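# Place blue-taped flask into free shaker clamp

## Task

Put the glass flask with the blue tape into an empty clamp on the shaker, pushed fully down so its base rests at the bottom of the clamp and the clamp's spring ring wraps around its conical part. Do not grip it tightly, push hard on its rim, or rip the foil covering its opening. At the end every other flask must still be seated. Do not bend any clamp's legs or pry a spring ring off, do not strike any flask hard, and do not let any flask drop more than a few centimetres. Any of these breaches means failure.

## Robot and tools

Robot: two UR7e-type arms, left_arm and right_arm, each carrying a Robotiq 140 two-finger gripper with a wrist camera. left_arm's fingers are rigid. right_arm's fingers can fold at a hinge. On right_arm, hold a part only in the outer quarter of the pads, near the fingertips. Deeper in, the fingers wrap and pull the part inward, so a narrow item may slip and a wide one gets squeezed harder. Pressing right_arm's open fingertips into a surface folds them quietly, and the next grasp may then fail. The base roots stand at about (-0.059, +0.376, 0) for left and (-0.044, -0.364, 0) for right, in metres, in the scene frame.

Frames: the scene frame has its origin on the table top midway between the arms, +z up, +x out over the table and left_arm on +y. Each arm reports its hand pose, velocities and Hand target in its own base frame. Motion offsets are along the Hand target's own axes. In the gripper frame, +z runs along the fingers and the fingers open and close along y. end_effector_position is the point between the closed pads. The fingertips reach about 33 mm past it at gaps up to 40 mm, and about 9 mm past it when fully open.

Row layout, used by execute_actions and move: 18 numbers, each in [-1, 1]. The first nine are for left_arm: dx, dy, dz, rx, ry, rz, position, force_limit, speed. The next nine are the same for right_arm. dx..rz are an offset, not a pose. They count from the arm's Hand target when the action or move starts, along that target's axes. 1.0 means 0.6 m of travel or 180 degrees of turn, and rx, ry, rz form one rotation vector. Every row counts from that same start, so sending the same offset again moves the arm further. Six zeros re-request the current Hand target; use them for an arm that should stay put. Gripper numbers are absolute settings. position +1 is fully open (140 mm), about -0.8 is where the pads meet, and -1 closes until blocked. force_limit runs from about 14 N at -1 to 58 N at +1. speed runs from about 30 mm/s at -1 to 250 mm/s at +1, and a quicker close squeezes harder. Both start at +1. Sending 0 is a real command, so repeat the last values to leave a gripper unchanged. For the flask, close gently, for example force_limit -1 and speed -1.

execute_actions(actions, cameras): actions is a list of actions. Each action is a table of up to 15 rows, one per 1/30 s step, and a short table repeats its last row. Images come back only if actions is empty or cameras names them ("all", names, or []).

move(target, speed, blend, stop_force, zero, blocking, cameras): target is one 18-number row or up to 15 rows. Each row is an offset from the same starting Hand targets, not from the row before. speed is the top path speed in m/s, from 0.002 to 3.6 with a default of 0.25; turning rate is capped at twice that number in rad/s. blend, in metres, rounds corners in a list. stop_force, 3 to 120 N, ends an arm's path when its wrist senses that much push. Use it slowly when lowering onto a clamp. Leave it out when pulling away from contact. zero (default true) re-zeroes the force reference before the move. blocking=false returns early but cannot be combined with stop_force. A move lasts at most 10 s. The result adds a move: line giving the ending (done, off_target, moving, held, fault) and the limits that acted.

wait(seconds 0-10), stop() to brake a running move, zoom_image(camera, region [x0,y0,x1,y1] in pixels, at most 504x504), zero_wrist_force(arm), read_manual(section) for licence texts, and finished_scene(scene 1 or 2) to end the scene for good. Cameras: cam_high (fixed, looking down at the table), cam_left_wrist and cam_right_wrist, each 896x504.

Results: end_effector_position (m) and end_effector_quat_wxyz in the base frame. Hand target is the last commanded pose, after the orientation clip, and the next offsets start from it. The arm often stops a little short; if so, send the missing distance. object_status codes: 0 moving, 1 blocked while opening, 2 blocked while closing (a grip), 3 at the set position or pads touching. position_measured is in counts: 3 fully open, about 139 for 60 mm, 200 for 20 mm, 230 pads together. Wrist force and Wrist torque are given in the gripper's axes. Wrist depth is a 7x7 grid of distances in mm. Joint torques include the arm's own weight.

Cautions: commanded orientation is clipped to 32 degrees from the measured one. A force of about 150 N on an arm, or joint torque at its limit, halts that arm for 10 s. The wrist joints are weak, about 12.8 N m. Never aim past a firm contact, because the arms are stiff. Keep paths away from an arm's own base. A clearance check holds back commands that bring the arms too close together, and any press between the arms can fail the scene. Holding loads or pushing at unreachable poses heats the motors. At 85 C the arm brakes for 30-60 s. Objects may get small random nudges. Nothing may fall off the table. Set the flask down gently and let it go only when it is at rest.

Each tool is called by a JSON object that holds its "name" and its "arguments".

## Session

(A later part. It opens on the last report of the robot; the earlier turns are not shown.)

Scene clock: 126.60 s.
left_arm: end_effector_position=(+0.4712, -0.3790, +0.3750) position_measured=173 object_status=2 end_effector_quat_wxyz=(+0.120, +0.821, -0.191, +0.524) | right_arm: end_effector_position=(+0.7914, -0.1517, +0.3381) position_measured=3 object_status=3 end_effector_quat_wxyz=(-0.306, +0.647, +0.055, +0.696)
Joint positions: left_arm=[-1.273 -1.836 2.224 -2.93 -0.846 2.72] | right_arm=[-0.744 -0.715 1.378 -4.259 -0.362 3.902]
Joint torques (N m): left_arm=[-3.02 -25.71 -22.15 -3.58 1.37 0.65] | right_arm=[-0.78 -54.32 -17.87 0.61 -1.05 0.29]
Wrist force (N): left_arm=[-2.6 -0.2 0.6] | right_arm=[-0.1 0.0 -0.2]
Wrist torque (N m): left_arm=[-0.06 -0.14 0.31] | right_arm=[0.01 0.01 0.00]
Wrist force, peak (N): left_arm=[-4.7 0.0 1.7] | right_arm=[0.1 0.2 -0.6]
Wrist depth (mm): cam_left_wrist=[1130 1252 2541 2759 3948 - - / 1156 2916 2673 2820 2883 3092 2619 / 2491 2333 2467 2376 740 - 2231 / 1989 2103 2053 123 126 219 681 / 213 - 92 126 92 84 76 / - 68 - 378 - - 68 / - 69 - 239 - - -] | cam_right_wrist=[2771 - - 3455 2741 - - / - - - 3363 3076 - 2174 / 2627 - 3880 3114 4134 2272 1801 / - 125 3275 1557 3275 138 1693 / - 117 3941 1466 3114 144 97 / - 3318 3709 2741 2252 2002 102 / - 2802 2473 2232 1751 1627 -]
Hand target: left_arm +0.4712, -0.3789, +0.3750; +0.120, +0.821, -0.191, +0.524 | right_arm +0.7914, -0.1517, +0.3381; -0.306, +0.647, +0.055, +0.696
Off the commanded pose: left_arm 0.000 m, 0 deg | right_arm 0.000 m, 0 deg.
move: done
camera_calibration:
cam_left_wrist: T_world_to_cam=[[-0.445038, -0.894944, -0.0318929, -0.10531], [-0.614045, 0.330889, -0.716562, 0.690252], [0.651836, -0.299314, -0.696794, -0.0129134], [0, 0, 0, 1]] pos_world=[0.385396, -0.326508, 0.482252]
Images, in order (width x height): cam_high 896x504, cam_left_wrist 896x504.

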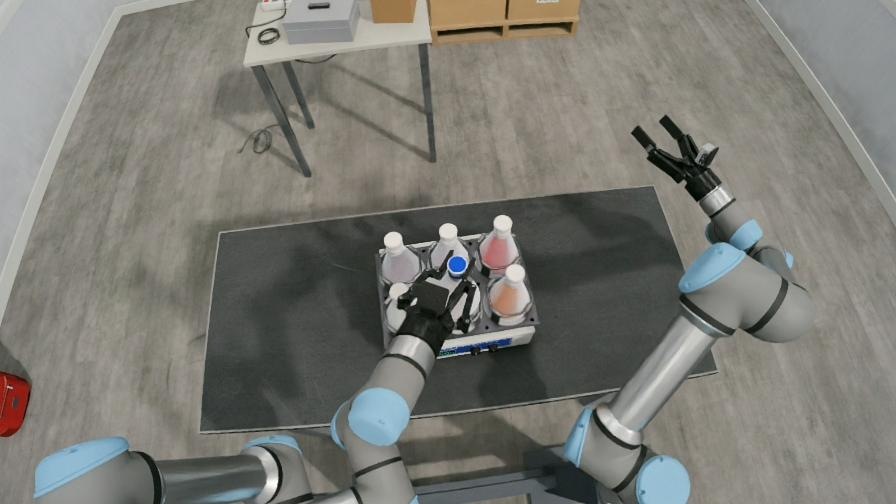

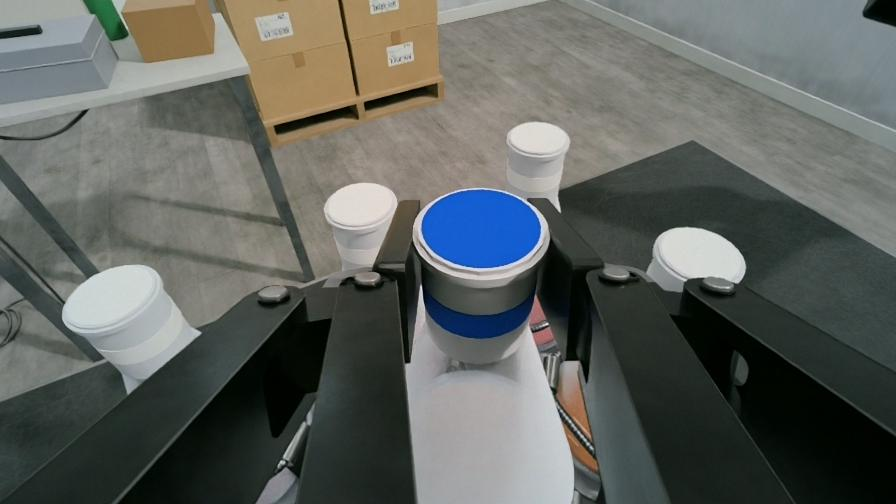

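{"name": "move", "arguments": {"target": [-0.0554,0.0028,0.0192,0,0,0,-1,-1,-1,0,0,0,0,0,0,1,1,1], "speed": 0.03, "stop_force": 6, "cameras": ["cam_left_wrist","cam_high"]}}

{"name": "zoom_image", "arguments": {"camera": "cam_high", "region": [420, 230, 520, 340]}}

{"name": "zoom_image", "arguments": {"camera": "cam_left_wrist", "region": [380, 300, 620, 504]}}

Scene clock: 143.93 s.
left_arm: end_effector_position=(+0.4682, -0.3788, +0.3484) position_measured=173 object_status=2 end_effector_quat_wxyz=(+0.120, +0.821, -0.191, +0.524) | right_arm: end_effector_position=(+0.7914, -0.1517, +0.3381) position_measured=3 object_status=3 end_effector_quat_wxyz=(-0.306, +0.647, +0.055, +0.696)
Joint positions: left_arm=[-1.283 -1.81 2.279 -3.007 -0.839 2.713] | right_arm=[-0.744 -0.715 1.378 -4.259 -0.362 3.902]
Joint torques (N m): left_arm=[13.25 -24.99 -17.81 -5.12 -0.21 1.04] | right_arm=[-0.52 -53.95 -17.76 0.66 -1.01 0.36]
Wrist force (N): left_arm=[-1.5 0.8 -0.1] | right_arm=[-0.1 0.2 -0.1]
Wrist torque (N m): left_arm=[-0.13 -0.09 0.19] | right_arm=[0.05 0.02 0.00]
Wrist force, peak (N): left_arm=[3.4 2.1 -2.3] | right_arm=[0.0 0.4 -0.4]
Wrist depth (mm): cam_left_wrist=[1126 1240 2444 3468 3666 3333 2673 / 2883 2950 2619 2916 2759 3248 2759 / 2516 2516 234 2312 715 - 2271 / 189 2037 1974 124 122 196 679 / 208 - 92 126 92 84 80 / - 68 - 320 - - 68 / - 69 - - - - -] | cam_right_wrist=[- - 3821 3408 - - - / 2834 - 4275 3503 3039 - 2232 / 2522 - - 3821 3114 2293 1841 / - 126 - 1466 3363 135 1704 / - 117 1751 1441 2933 2137 97 / - - 3192 2771 2335 2084 102 / - 3039 2425 2119 1801 1617 -]
Hand target: left_arm +0.4682, -0.3788, +0.3484; +0.120, +0.821, -0.191, +0.524 (not the last commanded pose) | right_arm +0.7914, -0.1517, +0.3381; -0.306, +0.647, +0.055, +0.696
Off the commanded pose: left_arm 0.008 m, 0 deg | right_arm 0.000 m, 0 deg.
move: contact (left_arm)
camera_calibration:
cam_left_wrist: T_world_to_cam=[[-0.444983, -0.894982, -0.0315762, -0.107401], [-0.614079, 0.330604, -0.716665, 0.669215], [0.651841, -0.299514, -0.696703, -0.0295115], [0, 0, 0, 1]] pos_world=[0.382396, -0.326206, 0.455651]
Images, in order (width x height): cam_high 896x504, cam_left_wrist 896x504.

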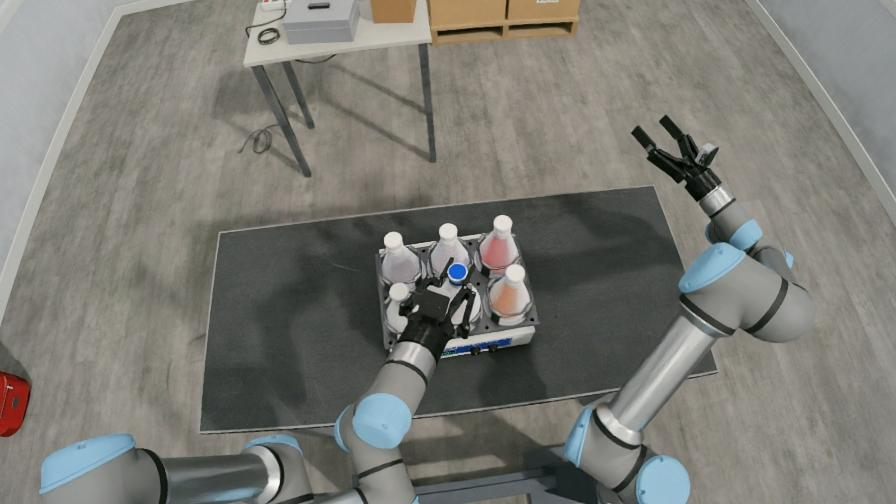

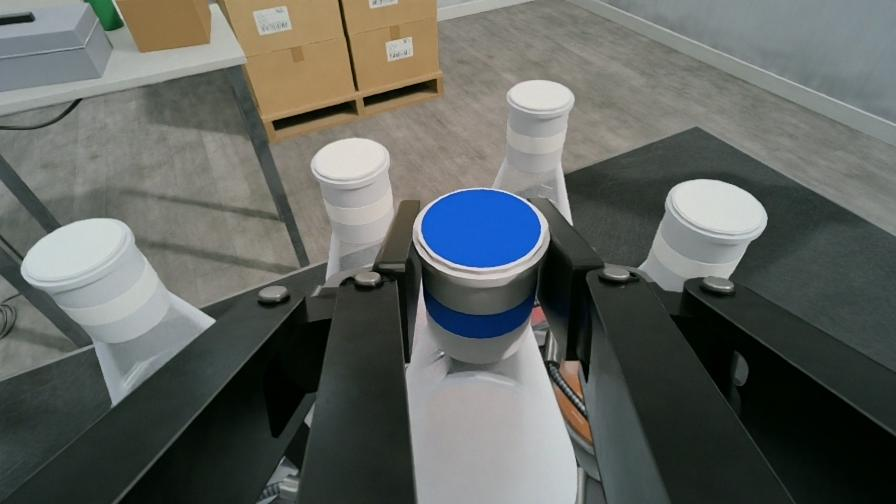

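Scaled by 4.582 from the camera's 896x504 image, which has a finer 1280x720 frame.

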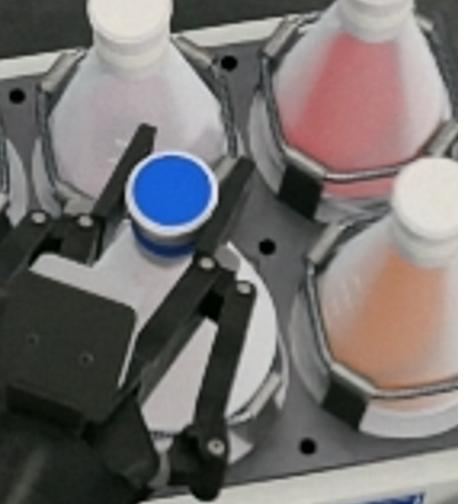

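Scaled by 2.100 from the camera's 896x504 image, which has a finer 1280x720 frame.

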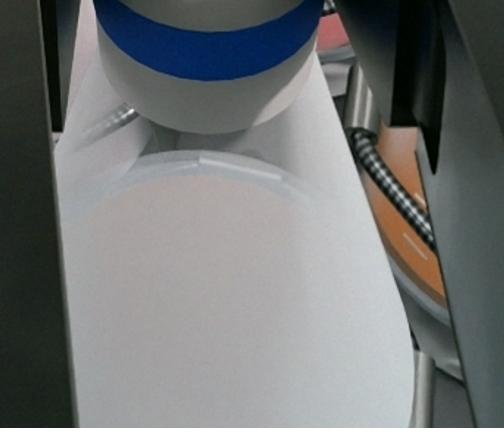

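{"name": "move", "arguments": {"target": [[0.003,0.005,0,0,0,0,-1,-1,-1,0,0,0,0,0,0,1,1,1],[-0.0755,0.005,0.0353,0,0,0,-1,-1,-1,0,0,0,0,0,0,1,1,1]], "speed": 0.02, "stop_force": 10, "cameras": ["cam_left_wrist","cam_high"]}}

{"name": "zoom_image", "arguments": {"camera": "cam_high", "region": [420, 230, 520, 340]}}

{"name": "zoom_image", "arguments": {"camera": "cam_left_wrist", "region": [380, 300, 620, 504]}}

Scene clock: 152.43 s.
left_arm: end_effector_position=(+0.4675, -0.3818, +0.3453) position_measured=173 object_status=2 end_effector_quat_wxyz=(+0.120, +0.821, -0.191, +0.524) | right_arm: end_effector_position=(+0.7914, -0.1517, +0.3381) position_measured=3 object_status=3 end_effector_quat_wxyz=(-0.306, +0.647, +0.055, +0.696)
Joint positions: left_arm=[-1.288 -1.8 2.282 -3.016 -0.835 2.709] | right_arm=[-0.744 -0.715 1.378 -4.259 -0.362 3.902]
Joint torques (N m): left_arm=[-2.67 -22.8 -19.19 -4.02 1 0.57] | right_arm=[0.2 -54.04 -17.66 0.64 -1.07 0.35]
Wrist force (N): left_arm=[2.8 -1.0 -1.6] | right_arm=[0.0 0.1 -0.1]
Wrist torque (N m): left_arm=[-0.02 -0.16 0.36] | right_arm=[0.03 0.00 0.01]
Wrist force, peak (N): left_arm=[8.1 -0.7 -4.1] | right_arm=[0.2 0.2 -0.5]
Wrist depth (mm): cam_left_wrist=[1106 1264 2398 3564 3948 3130 - / 2730 2730 2759 2730 2759 2851 2444 / 2444 2354 232 2333 2312 200 2333 / 192 2021 2037 124 122 198 - / 208 - 92 129 92 84 76 / - 68 - 291 - - 68 / - 69 - 247 - - -] | cam_right_wrist=[- - 6151 3552 - 2683 - / 2683 - 4068 3318 - - - / 3076 4068 - 3455 3603 2473 1868 / - 126 - 1547 3408 135 1764 / - 117 3880 1417 3076 2119 97 / - 2899 3455 2655 2137 2034 102 / - 3114 2425 2067 1828 1627 -]
Hand target: left_arm +0.4675, -0.3818, +0.3453; +0.120, +0.821, -0.191, +0.524 (not the last commanded pose) | right_arm +0.7914, -0.1517, +0.3381; -0.306, +0.647, +0.055, +0.696
Off the commanded pose: left_arm 0.047 m, 0 deg | right_arm 0.000 m, 0 deg.
move: contact (left_arm); path passed 1 of 2 targets
camera_calibration:
cam_left_wrist: T_world_to_cam=[[-0.444924, -0.895021, -0.0313225, -0.110645], [-0.614007, 0.330317, -0.716859, 0.66752], [0.65195, -0.299715, -0.696515, -0.0323061], [0, 0, 0, 1]] pos_world=[0.381695, -0.329205, 0.45255]
Images, in order (width x height): cam_high 896x504, cam_left_wrist 896x504.

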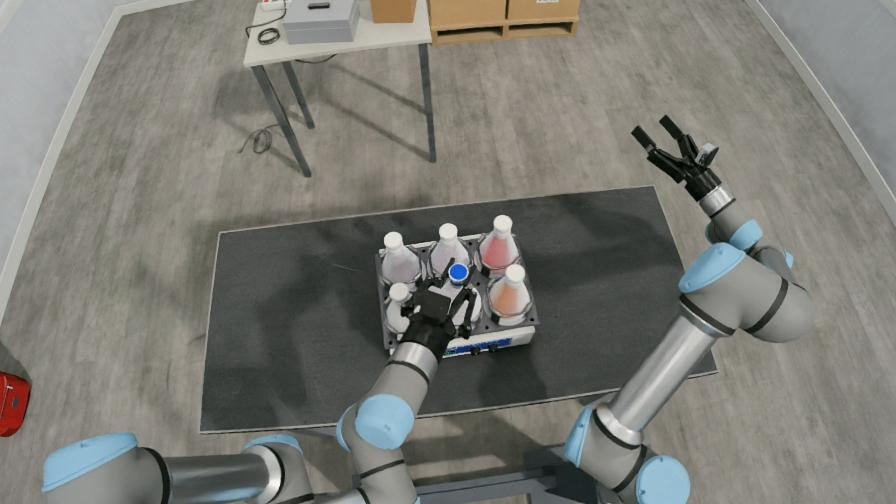

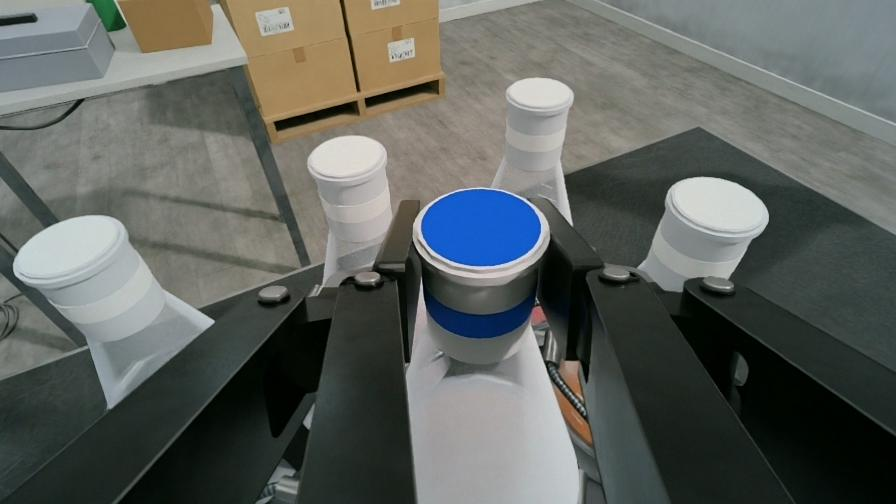

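Scaled by 4.582 from the camera's 896x504 image, which has a finer 1280x720 frame.

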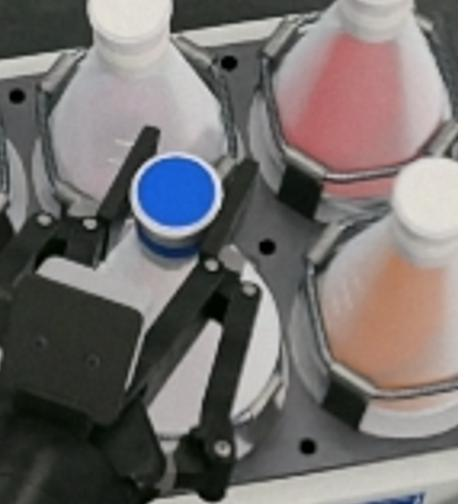

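Scaled by 2.100 from the camera's 896x504 image, which has a finer 1280x720 frame.

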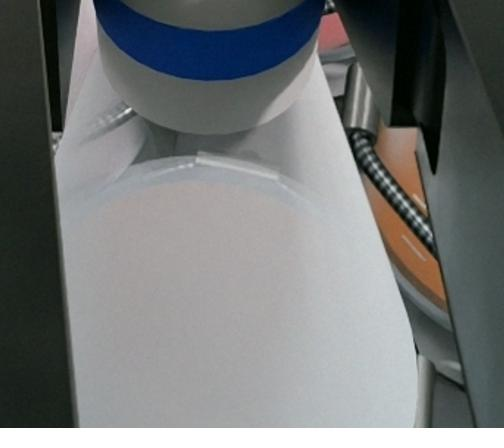

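{"name": "move", "arguments": {"target": [[0,-0.0012,0,0,0,0,-1,-1,-1,0,0,0,0,0,0,1,1,1],[-0.0755,-0.0012,0.0353,0,0,0,-1,-1,-1,0,0,0,0,0,0,1,1,1]], "speed": 0.015, "stop_force": 14, "cameras": ["cam_left_wrist","cam_high"]}}

{"name": "zoom_image", "arguments": {"camera": "cam_high", "region": [420, 230, 520, 340]}}

{"name": "zoom_image", "arguments": {"camera": "cam_left_wrist", "region": [380, 180, 620, 504]}}

Scene clock: 159.40 s.
left_arm: end_effector_position=(+0.4679, -0.3810, +0.3227) position_measured=174 object_status=2 end_effector_quat_wxyz=(+0.120, +0.821, -0.191, +0.524) | right_arm: end_effector_position=(+0.7914, -0.1517, +0.3381) position_measured=3 object_status=3 end_effector_quat_wxyz=(-0.306, +0.647, +0.055, +0.696)
Joint positions: left_arm=[-1.286 -1.765 2.322 -3.093 -0.836 2.71] | right_arm=[-0.744 -0.715 1.378 -4.259 -0.362 3.902]
Joint torques (N m): left_arm=[12.22 -21.57 -21.91 -1.05 0.98 -0.17] | right_arm=[-0.3 -53.6 -17.5 0.6 -1.16 0.37]
Wrist force (N): left_arm=[11.4 2.4 -3.4] | right_arm=[0.0 0.1 -0.2]
Wrist torque (N m): left_arm=[-0.06 -0.37 0.18] | right_arm=[0.02 0.01 0.00]
Wrist force, peak (N): left_arm=[18.4 3.2 -5.7] | right_arm=[-0.2 0.4 -0.3]
Wrist depth (mm): cam_left_wrist=[1074 1216 2398 3290 3830 3168 2759 / 2759 2916 2541 2820 2619 2820 2619 / 2467 2121 232 114 677 184 2354 / 177 2021 2005 118 135 193 - / 1666 - 92 134 92 81 496 / - 71 - 255 - - 68 / - 68 - 228 - - -] | cam_right_wrist=[- - - 3655 - 2712 - / - - - 3275 3192 - - / 1955 - 3503 4068 4585 3941 1814 / - 126 - 1484 3275 138 1681 / - 117 3503 1458 3076 2156 97 / - - 3408 2866 2232 2050 102 / - 2712 2473 2156 1789 1627 -]
Hand target: left_arm +0.4679, -0.3810, +0.3227; +0.120, +0.821, -0.191, +0.524 (not the last commanded pose) | right_arm +0.7914, -0.1517, +0.3381; -0.306, +0.647, +0.055, +0.696
Off the commanded pose: left_arm 0.027 m, 0 deg | right_arm 0.000 m, 0 deg.
move: contact (left_arm); path passed 1 of 2 targets
camera_calibration:
cam_left_wrist: T_world_to_cam=[[-0.444835, -0.895066, -0.03129, -0.110611], [-0.613962, 0.330194, -0.716953, 0.651316], [0.652052, -0.299715, -0.696418, -0.0481786], [0, 0, 0, 1]] pos_world=[0.382095, -0.328505, 0.42995]
Images, in order (width x height): cam_high 896x504, cam_left_wrist 896x504.

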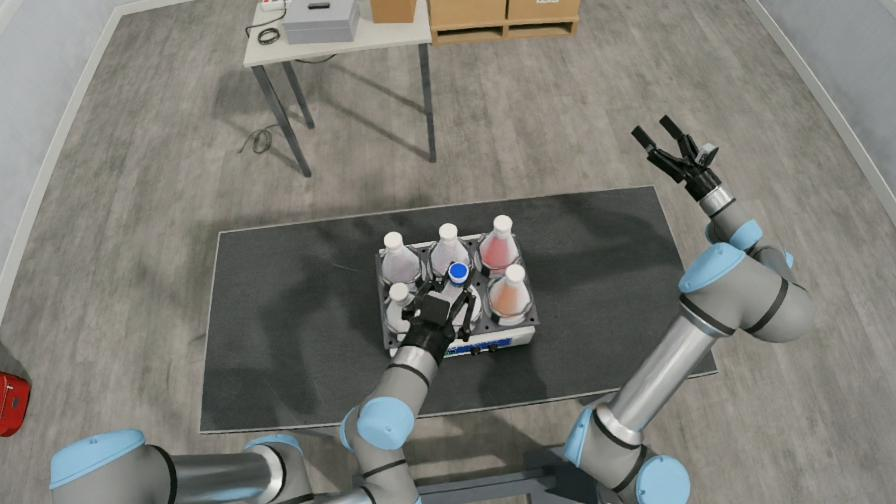

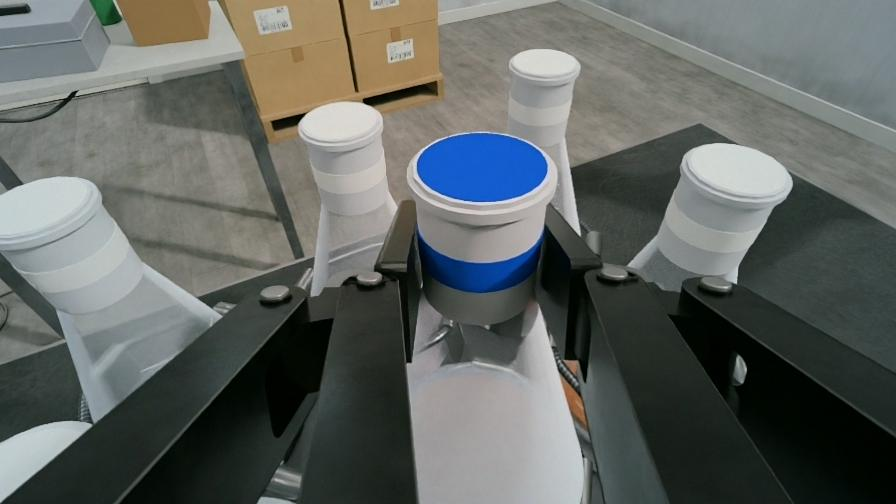

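Scaled by 4.582 from the camera's 896x504 image, which has a finer 1280x720 frame.

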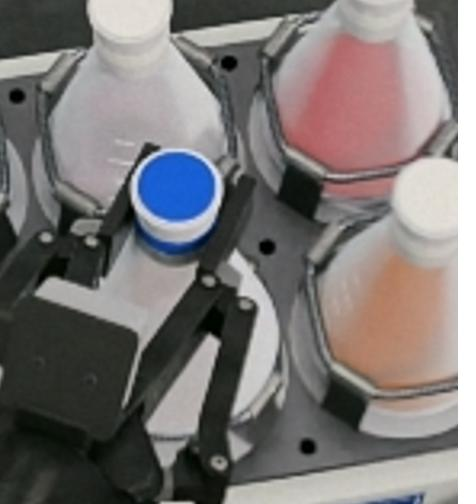

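Scaled by 1.556 from the camera's 896x504 image, which has a finer 1280x720 frame.

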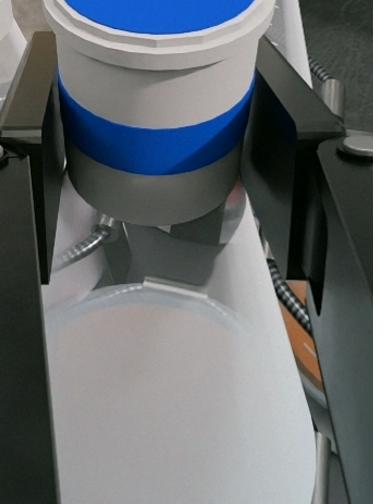

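{"name": "move", "arguments": {"target": [-0.0453,0,0.0212,0,0,0,-1,-1,-1,0,0,0,0,0,0,1,1,1], "speed": 0.01, "stop_force": 14, "cameras": ["cam_left_wrist","cam_high"]}}

{"name": "zoom_image", "arguments": {"camera": "cam_high", "region": [420, 230, 520, 340]}}

{"name": "zoom_image", "arguments": {"camera": "cam_left_wrist", "region": [380, 180, 620, 504]}}

Scene clock: 170.13 s.
left_arm: end_effector_position=(+0.4679, -0.3810, +0.3186) position_measured=174 object_status=2 end_effector_quat_wxyz=(+0.120, +0.821, -0.191, +0.524) | right_arm: end_effector_position=(+0.7914, -0.1517, +0.3381) position_measured=3 object_status=3 end_effector_quat_wxyz=(-0.306, +0.647, +0.055, +0.696)
Joint positions: left_arm=[-1.286 -1.758 2.329 -3.107 -0.836 2.71] | right_arm=[-0.744 -0.715 1.378 -4.259 -0.362 3.902]
Joint torques (N m): left_arm=[11.84 -16.05 -14.74 2.08 -0.27 -0.08] | right_arm=[-0.44 -53.61 -17.9 0.57 -1.14 0.5]
Wrist force (N): left_arm=[24.1 5.2 -2.8] | right_arm=[0.1 0.2 0.0]
Wrist torque (N m): left_arm=[-0.24 -0.42 0.00] | right_arm=[0.04 -0.02 0.00]
Wrist force, peak (N): left_arm=[29.8 5.9 -4.8] | right_arm=[0.0 0.1 -0.5]
Wrist depth (mm): cam_left_wrist=[1106 1240 2491 3614 3468 4842 - / 2851 2851 2421 2916 2673 2820 2333 / 2421 2491 232 115 668 180 2231 / 176 2037 2037 119 130 190 597 / 1688 - 92 137 92 81 80 / - 71 - 260 - - 68 / - 68 - 223 - - -] | cam_right_wrist=[- 3764 3503 3455 3039 2522 2712 / - - 3455 3603 3192 - - / 2522 - 5366 3880 3503 2193 1841 / 2573 125 - 1255 3503 135 1739 / - 117 1882 1492 2967 135 97 / - - 3408 2899 2252 2002 102 / - 2899 2522 2084 1828 1670 -]
Hand target: left_arm +0.4679, -0.3810, +0.3186; +0.120, +0.821, -0.191, +0.524 (not the last commanded pose) | right_arm +0.7914, -0.1517, +0.3381; -0.306, +0.647, +0.055, +0.696
Off the commanded pose: left_arm 0.026 m, 0 deg | right_arm 0.000 m, 0 deg.
move: contact (left_arm)
camera_calibration:
cam_left_wrist: T_world_to_cam=[[-0.444782, -0.895099, -0.0311, -0.11085], [-0.614022, 0.330024, -0.716981, 0.648355], [0.652032, -0.299804, -0.696399, -0.051064], [0, 0, 0, 1]] pos_world=[0.382095, -0.328504, 0.425849]
Images, in order (width x height): cam_high 896x504, cam_left_wrist 896x504.

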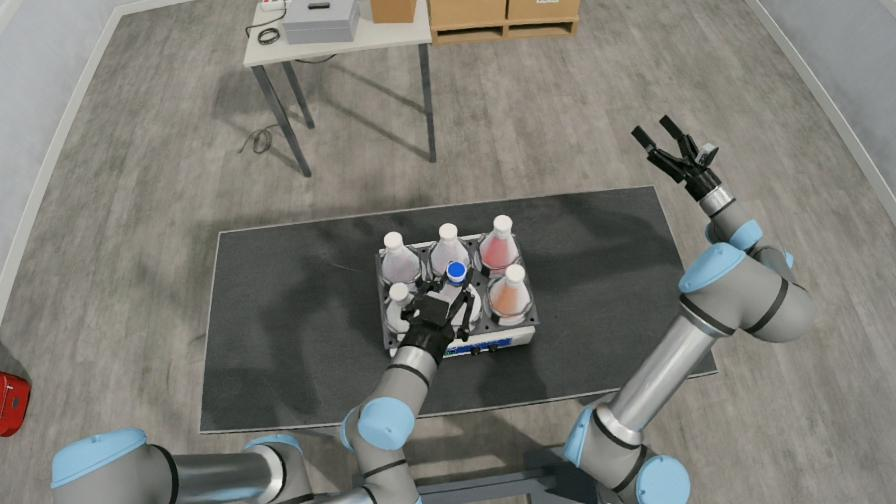

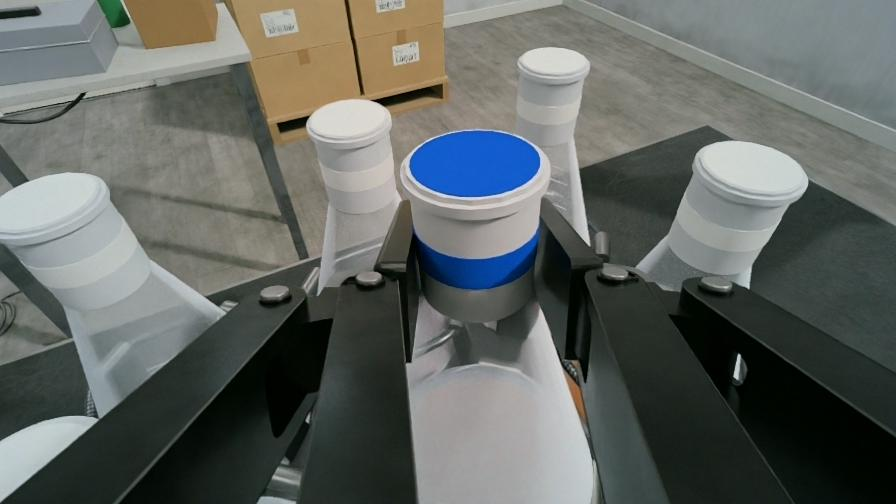

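Scaled by 4.582 from the camera's 896x504 image, which has a finer 1280x720 frame.

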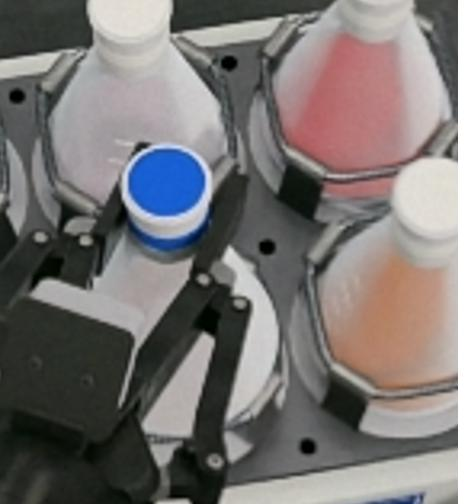

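Scaled by 1.556 from the camera's 896x504 image, which has a finer 1280x720 frame.

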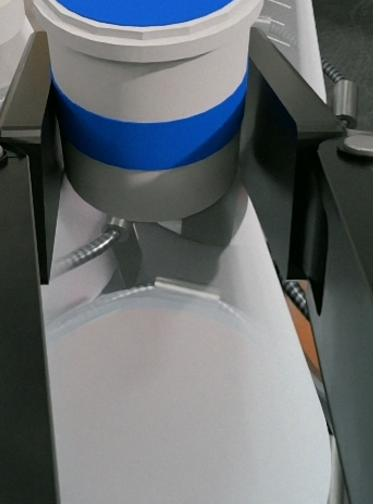

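{"name": "zoom_image", "arguments": {"camera": "cam_high", "region": [430, 260, 540, 340]}}

{"name": "zoom_image", "arguments": {"camera": "cam_left_wrist", "region": [540, 200, 700, 504]}}

{"name": "zoom_image", "arguments": {"camera": "cam_left_wrist", "region": [0, 160, 400, 504]}}

Scaled by 4.582 from the camera's 896x504 image, which has a finer 1280x720 frame.

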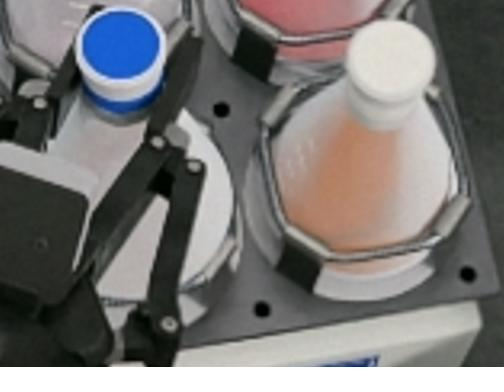

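Scaled by 1.658 from the camera's 896x504 image, which has a finer 1280x720 frame.

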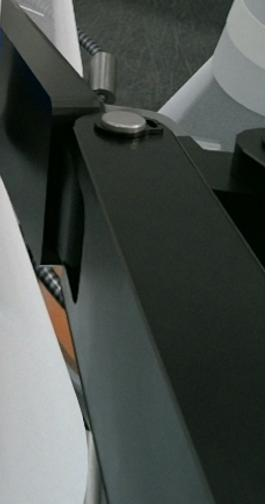

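Scaled by 1.260 from the camera's 896x504 image, which has a finer 1280x720 frame.

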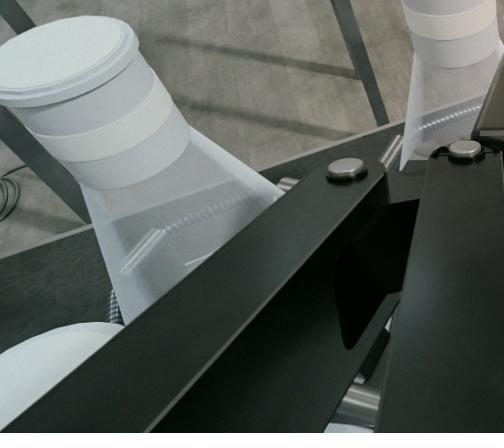

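{"name": "move", "arguments": {"target": [[0.012,0.0058,-0.0056,0,0,0,-1,-1,-1,0,0,0,0,0,0,1,1,1]], "speed": 0.02, "cameras": ["cam_high"]}}

{"name": "zoom_image", "arguments": {"camera": "cam_high", "region": [420, 230, 520, 340]}}

Scene clock: 195.10 s.
left_arm: end_effector_position=(+0.4664, -0.3842, +0.3267) position_measured=174 object_status=2 end_effector_quat_wxyz=(+0.120, +0.821, -0.191, +0.524) end_effector_velocity=(+0.000, +0.001, +0.001) end_effector_angular_velocity=(-0.005, -0.001, +0.000) | right_arm: end_effector_position=(+0.7914, -0.1517, +0.3381) position_measured=3 object_status=3 end_effector_quat_wxyz=(-0.306, +0.647, +0.055, +0.696)
Joint positions: left_arm=[-1.294 -1.769 2.313 -3.076 -0.829 2.704] | right_arm=[-0.744 -0.715 1.378 -4.259 -0.362 3.902]
Joint velocities: left_arm=[0.001 -0.001 0.002 -0.006 -0.001 0] | right_arm=[within noise]
Joint torques (N m): left_arm=[-1.15 -10.84 -15.44 -4.97 -0.22 -0.44] | right_arm=[0.3 -53.42 -17.97 0.71 -1.14 0.58]
Wrist force (N): left_arm=[0.7 -1.0 -0.3] | right_arm=[-0.1 -0.1 -0.2]
Wrist torque (N m): left_arm=[0.19 -0.13 0.40] | right_arm=[-0.02 0.02 0.00]
Wrist force, peak (N): left_arm=[24.5 5.1 -2.9] | right_arm=[0.4 0.4 -0.2]
Wrist depth (mm): cam_left_wrist=[1101 1240 2444 3564 3830 3888 2251 / 2759 2789 2491 3092 2491 2759 2701 / 2376 2312 226 115 119 182 2193 / 181 2005 1974 116 119 198 593 / 543 - 92 134 92 81 75 / - 71 - - - - 68 / - 68 - - - - -] | cam_right_wrist=[- - - 3114 2771 - 2600 / - - - - - 2655 2741 / 2899 3408 4850 4348 3941 2272 1828 / - 125 5732 1586 3152 135 1659 / - 117 3764 1441 2899 144 97 / - - 3552 2712 2293 1986 101 / - 2967 2522 2174 1801 1659 -]
Hand target: left_arm +0.4664, -0.3842, +0.3266; +0.120, +0.821, -0.191, +0.524 | right_arm +0.7914, -0.1517, +0.3381; -0.306, +0.647, +0.055, +0.696
Off the commanded pose: left_arm 0.000 m, 0 deg | right_arm 0.000 m, 0 deg.
move: done
Images, in order (width x height): cam_high 896x504.

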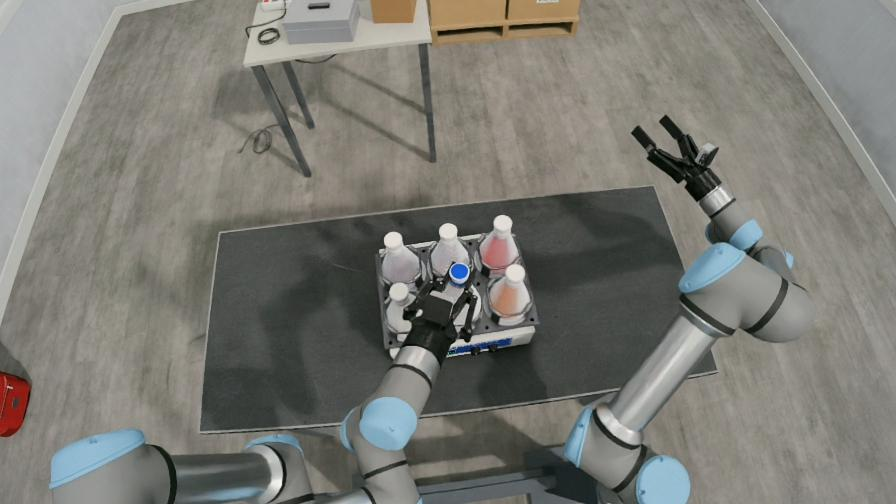

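Scaled by 4.582 from the camera's 896x504 image, which has a finer 1280x720 frame.

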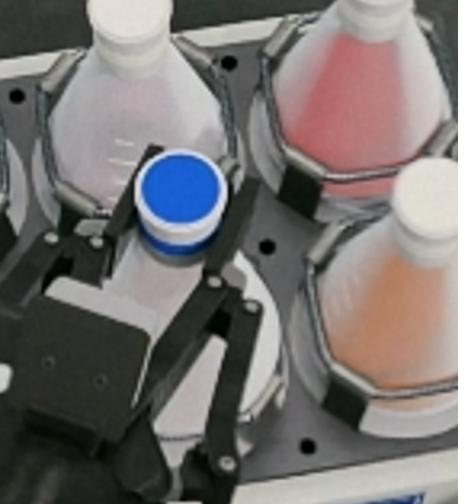

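{"name": "move", "arguments": {"target": [[0,-0.0018,0,0,0,0,-1,-1,-1,0,0,0,0,0,0,1,1,1],[-0.06,-0.0018,0.028,0,0,0,-1,-1,-1,0,0,0,0,0,0,1,1,1]], "speed": 0.012, "stop_force": 36, "cameras": ["cam_left_wrist","cam_high"]}}

{"name": "zoom_image", "arguments": {"camera": "cam_high", "region": [420, 230, 520, 340]}}

{"name": "zoom_image", "arguments": {"camera": "cam_left_wrist", "region": [380, 180, 620, 504]}}

Scene clock: 200.40 s.
left_arm: end_effector_position=(+0.4669, -0.3832, +0.3172) position_measured=174 object_status=2 end_effector_quat_wxyz=(+0.120, +0.821, -0.191, +0.524) | right_arm: end_effector_position=(+0.7914, -0.1517, +0.3381) position_measured=3 object_status=3 end_effector_quat_wxyz=(-0.306, +0.647, +0.055, +0.696)
Joint positions: left_arm=[-1.291 -1.754 2.33 -3.11 -0.831 2.706] | right_arm=[-0.744 -0.715 1.378 -4.259 -0.362 3.902]
Joint torques (N m): left_arm=[-8.89 -13.13 -12.52 1.97 -1.93 -0.11] | right_arm=[-0.25 -53.86 -18.15 0.63 -1.11 0.39]
Wrist force (N): left_arm=[30.5 0.1 -3.6] | right_arm=[-0.1 0.1 -0.1]
Wrist torque (N m): left_arm=[0.11 -0.50 0.22] | right_arm=[0.03 0.02 0.00]
Wrist force, peak (N): left_arm=[40.9 1.3 -7.1] | right_arm=[0.0 0.3 -0.5]
Wrist depth (mm): cam_left_wrist=[1087 1264 2398 2759 3774 3422 - / 2820 3130 2444 2820 270 2851 3422 / 2354 2398 231 112 354 178 2271 / 180 1959 2086 117 122 189 614 / 1699 - 92 137 92 81 523 / - 71 - - - - 68 / - 68 - - - - -] | cam_right_wrist=[- - - 3408 - - - / - - - 3455 3455 - 3114 / 2655 3363 - - 5147 2547 1776 / - 126 3503 1557 3655 135 1727 / - 117 1670 1475 3114 135 97 / - - 3363 2741 2293 1986 102 / - 2967 2547 2174 1854 1693 -]
Hand target: left_arm +0.4669, -0.3832, +0.3172; +0.120, +0.821, -0.191, +0.524 (not the last commanded pose) | right_arm +0.7914, -0.1517, +0.3381; -0.306, +0.647, +0.055, +0.696
Off the commanded pose: left_arm 0.030 m, 0 deg | right_arm 0.000 m, 0 deg.
move: contact (left_arm); path passed 1 of 2 targets
camera_calibration:
cam_left_wrist: T_world_to_cam=[[-0.444634, -0.895182, -0.0308136, -0.113426], [-0.613905, 0.329614, -0.717269, 0.647298], [0.652243, -0.300006, -0.696114, -0.0523533], [0, 0, 0, 1]] pos_world=[0.381094, -0.330602, 0.424348]
Images, in order (width x height): cam_high 896x504, cam_left_wrist 896x504.

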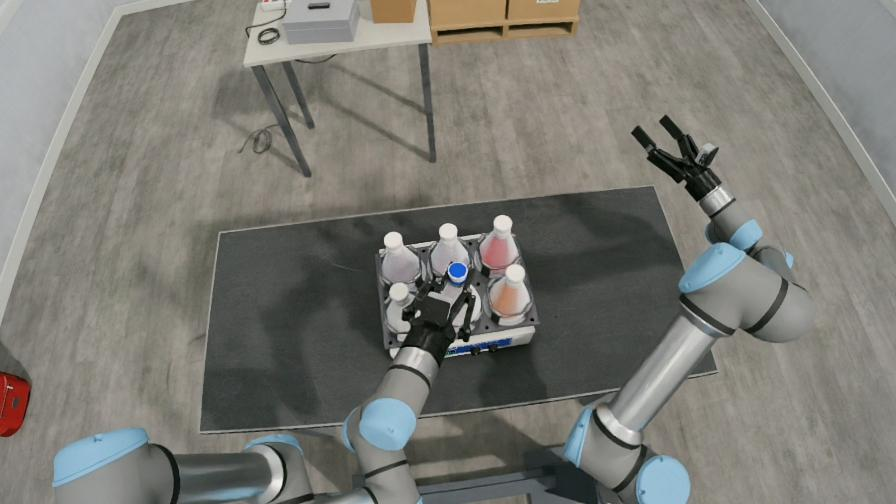

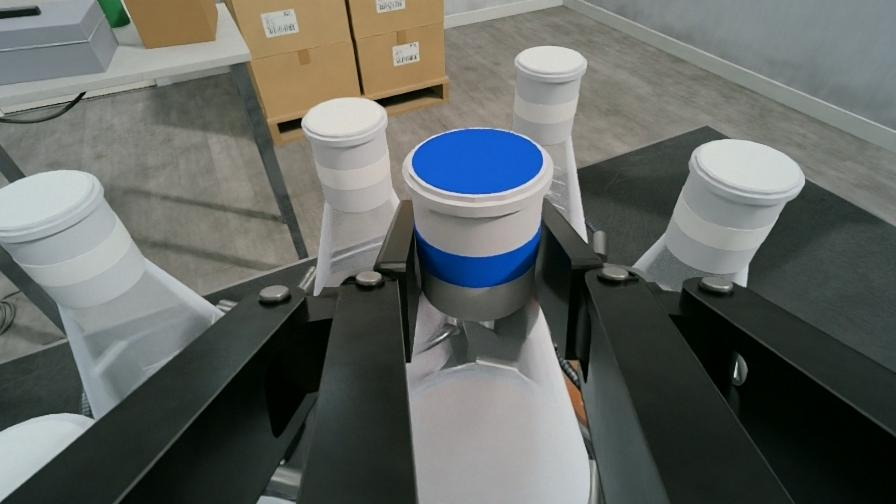

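Scaled by 4.582 from the camera's 896x504 image, which has a finer 1280x720 frame.

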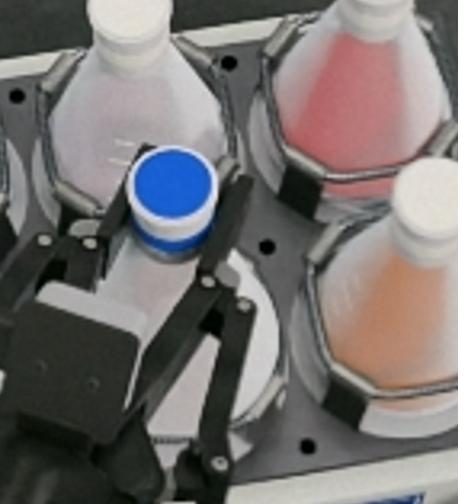

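Scaled by 1.556 from the camera's 896x504 image, which has a finer 1280x720 frame.

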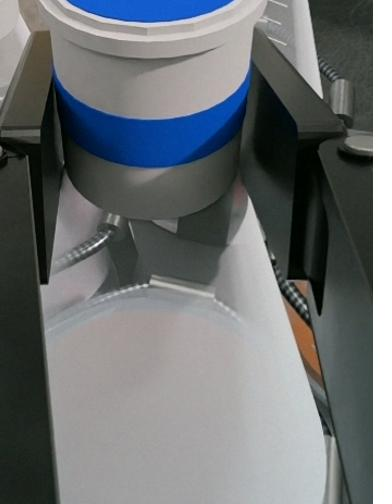

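{"name": "move", "arguments": {"target": [0.006,0,-0.0028,0,0,0,-1,-1,-1,-0.158,-0.819,-0.35,0.187,-0.2215,-0.13,1,1,1], "speed": 0.2, "cameras": ["cam_right_wrist","cam_high"]}}

{"name": "zoom_image", "arguments": {"camera": "cam_right_wrist", "region": [250, 100, 700, 400]}}

Scene clock: 213.07 s.
left_arm: end_effector_position=(+0.4669, -0.3832, +0.3212) position_measured=174 object_status=2 end_effector_quat_wxyz=(+0.120, +0.821, -0.191, +0.524) | right_arm: end_effector_position=(+0.3625, +0.1788, +0.3744) position_measured=3 object_status=3 end_effector_quat_wxyz=(-0.297, +0.703, +0.473, +0.439)
Joint positions: left_arm=[-1.291 -1.76 2.323 -3.097 -0.831 2.706] | right_arm=[-0.82 -1.705 2.066 -4.359 0.617 3.899]
Joint torques (N m): left_arm=[-9.07 -18.04 -20.46 0.33 1.14 -0.72] | right_arm=[2.92 -13.51 -23.34 0.96 -3.96 1.75]
Wrist force (N): left_arm=[10.7 2.8 -1.7] | right_arm=[-1.0 0.5 -0.8]
Wrist torque (N m): left_arm=[0.03 -0.24 -0.03] | right_arm=[-0.03 0.20 -0.02]
Wrist force, peak (N): left_arm=[30.7 0.0 -3.6] | right_arm=[-1.5 -2.0 -1.2]
Wrist depth (mm): cam_left_wrist=[1092 1240 2421 2701 3564 4424 - / 2820 3019 1434 2467 2541 2883 2592 / 2516 2376 225 113 333 178 2212 / 181 2053 - 118 122 194 601 / 1546 - 92 278 92 81 80 / - 71 - - - - 68 / - 68 - 225 - - -] | cam_right_wrist=[341 255 266 320 3192 3455 1201 / 556 2683 265 297 2547 2712 2627 / 581 2272 - 482 2034 316 2252 / 609 126 - - 373 145 1911 / - 117 - 395 368 145 97 / - - - 391 - - 101 / - 1293 - - 446 - -]
Hand target: left_arm +0.4669, -0.3832, +0.3211; +0.120, +0.821, -0.191, +0.524 | right_arm +0.3625, +0.1788, +0.3744; -0.297, +0.704, +0.473, +0.439
Off the commanded pose: left_arm 0.000 m, 0 deg | right_arm 0.000 m, 0 deg.
move: done
camera_calibration:
cam_right_wrist: T_world_to_cam=[[0.932507, -0.360789, -0.0161522, -0.25273], [-0.264828, -0.652706, -0.709818, 0.481885], [0.245552, 0.666188, -0.7042, 0.198256], [0, 0, 0, 1]] pos_world=[0.314607, 0.0912706, 0.477581]
Images, in order (width x height): cam_high 896x504, cam_right_wrist 896x504.

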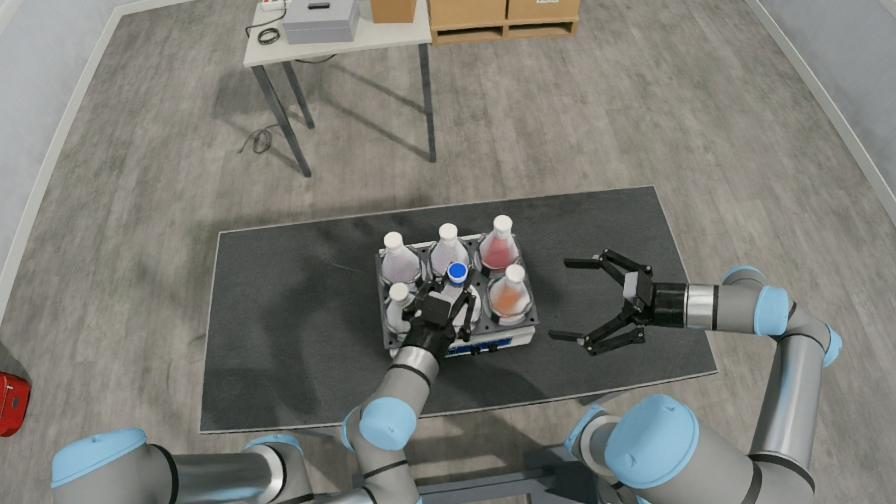

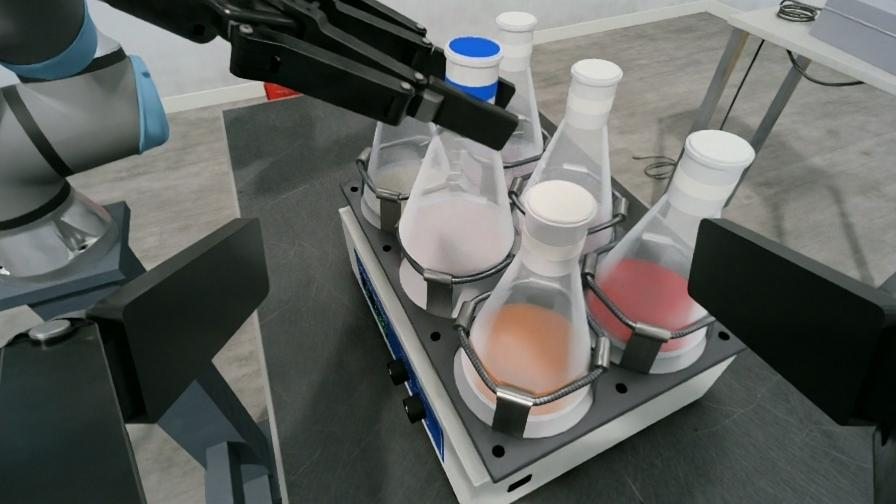

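Scaled by 1.120 from the camera's 896x504 image, which has a finer 1280x720 frame.

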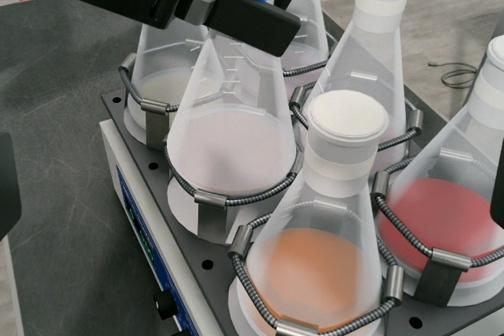

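{"name": "zoom_image", "arguments": {"camera": "cam_right_wrist", "region": [380, 180, 540, 330]}}

{"name": "zoom_image", "arguments": {"camera": "cam_right_wrist", "region": [350, 20, 650, 240]}}

Scaled by 3.150 from the camera's 896x504 image, which has a finer 1280x720 frame.

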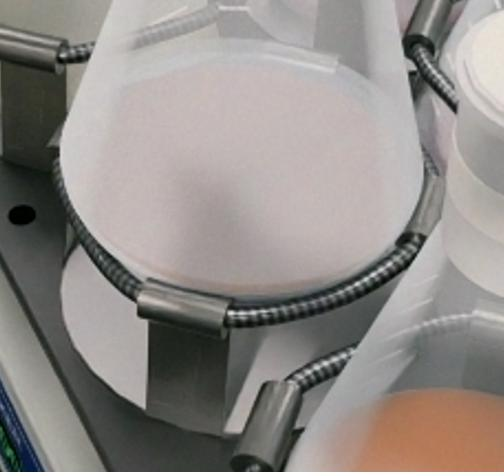

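Scaled by 1.680 from the camera's 896x504 image, which has a finer 1280x720 frame.

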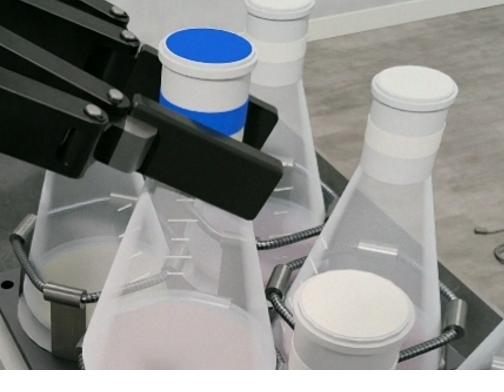

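{"name": "move", "arguments": {"target": [-0.03,0,0.014,0,0,0,-1,-1,-1,0,0,0,0,0,0,1,1,1], "speed": 0.01, "stop_force": 45, "cameras": ["cam_right_wrist"]}}

{"name": "zoom_image", "arguments": {"camera": "cam_right_wrist", "region": [350, 20, 600, 330]}}

Scene clock: 225.83 s.
left_arm: end_effector_position=(+0.4669, -0.3831, +0.3013) position_measured=174 object_status=2 end_effector_quat_wxyz=(+0.120, +0.821, -0.191, +0.524) | right_arm: end_effector_position=(+0.3625, +0.1788, +0.3744) position_measured=3 object_status=3 end_effector_quat_wxyz=(-0.297, +0.704, +0.473, +0.439)
Joint positions: left_arm=[-1.291 -1.724 2.356 -3.166 -0.832 2.706] | right_arm=[-0.82 -1.705 2.066 -4.359 0.617 3.899]
Joint torques (N m): left_arm=[2.21 -30.33 -31.51 -2.68 3.02 0.7] | right_arm=[4.13 -24.59 -23.94 0.86 1.19 1.63]
Wrist force (N): left_arm=[-8.5 -0.7 3.5] | right_arm=[-1.0 0.2 -1.0]
Wrist torque (N m): left_arm=[-0.11 0.15 0.33] | right_arm=[-0.08 0.20 -0.02]
Wrist force, peak (N): left_arm=[60.4 4.5 -4.3] | right_arm=[-1.2 0.3 -1.0]
Wrist depth (mm): cam_left_wrist=[1087 1246 2354 2730 242 3168 - / 2730 2950 198 2851 2673 168 2421 / 2138 2231 2121 108 122 178 638 / 1387 1887 313 117 119 281 - / 507 - 92 131 92 81 76 / - 71 - - - - 68 / - 69 - - - - -] | cam_right_wrist=[316 265 297 - 3503 3455 1236 / 547 879 275 310 989 2771 2655 / 580 2314 - 443 453 292 2272 / 615 126 - 422 383 144 1911 / - 117 - 394 378 334 97 / - - 532 342 345 448 102 / - 1334 - - 325 473 -]
Hand target: left_arm +0.4669, -0.3832, +0.3013; +0.120, +0.821, -0.191, +0.524 | right_arm +0.3625, +0.1788, +0.3744; -0.297, +0.704, +0.473, +0.439
Off the commanded pose: left_arm 0.000 m, 0 deg | right_arm 0.000 m, 0 deg.
move: done
camera_calibration:
cam_right_wrist: T_world_to_cam=[[0.932508, -0.36079, -0.0161006, -0.252719], [-0.264811, -0.652763, -0.709771, 0.481928], [0.245569, 0.666131, -0.704248, 0.198213], [0, 0, 0, 1]] pos_world=[0.314607, 0.0913705, 0.477581]
Images, in order (width x height): cam_right_wrist 896x504.

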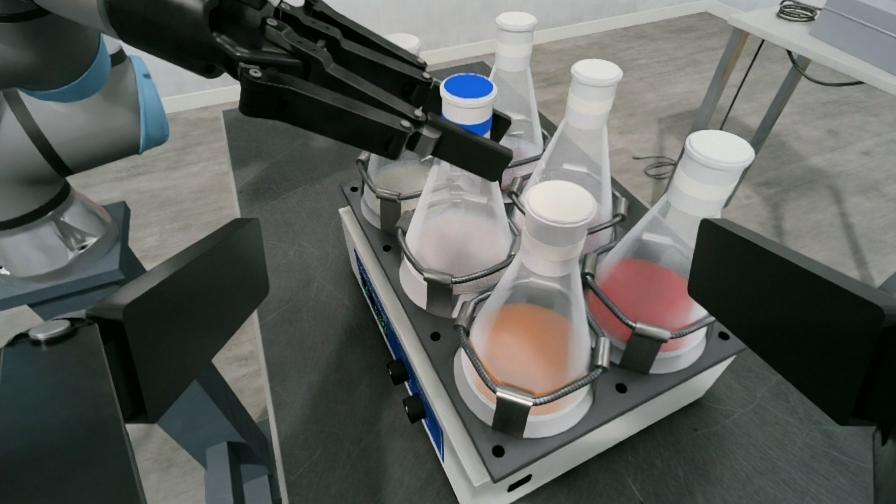

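Scaled by 1.626 from the camera's 896x504 image, which has a finer 1280x720 frame.

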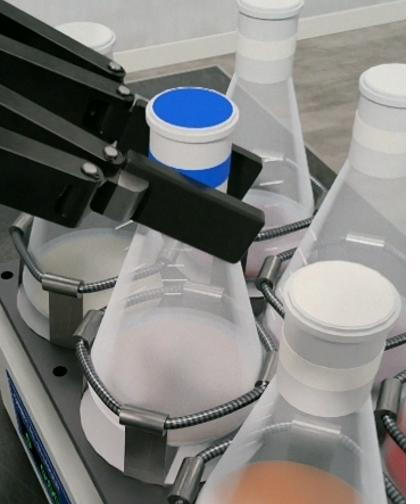

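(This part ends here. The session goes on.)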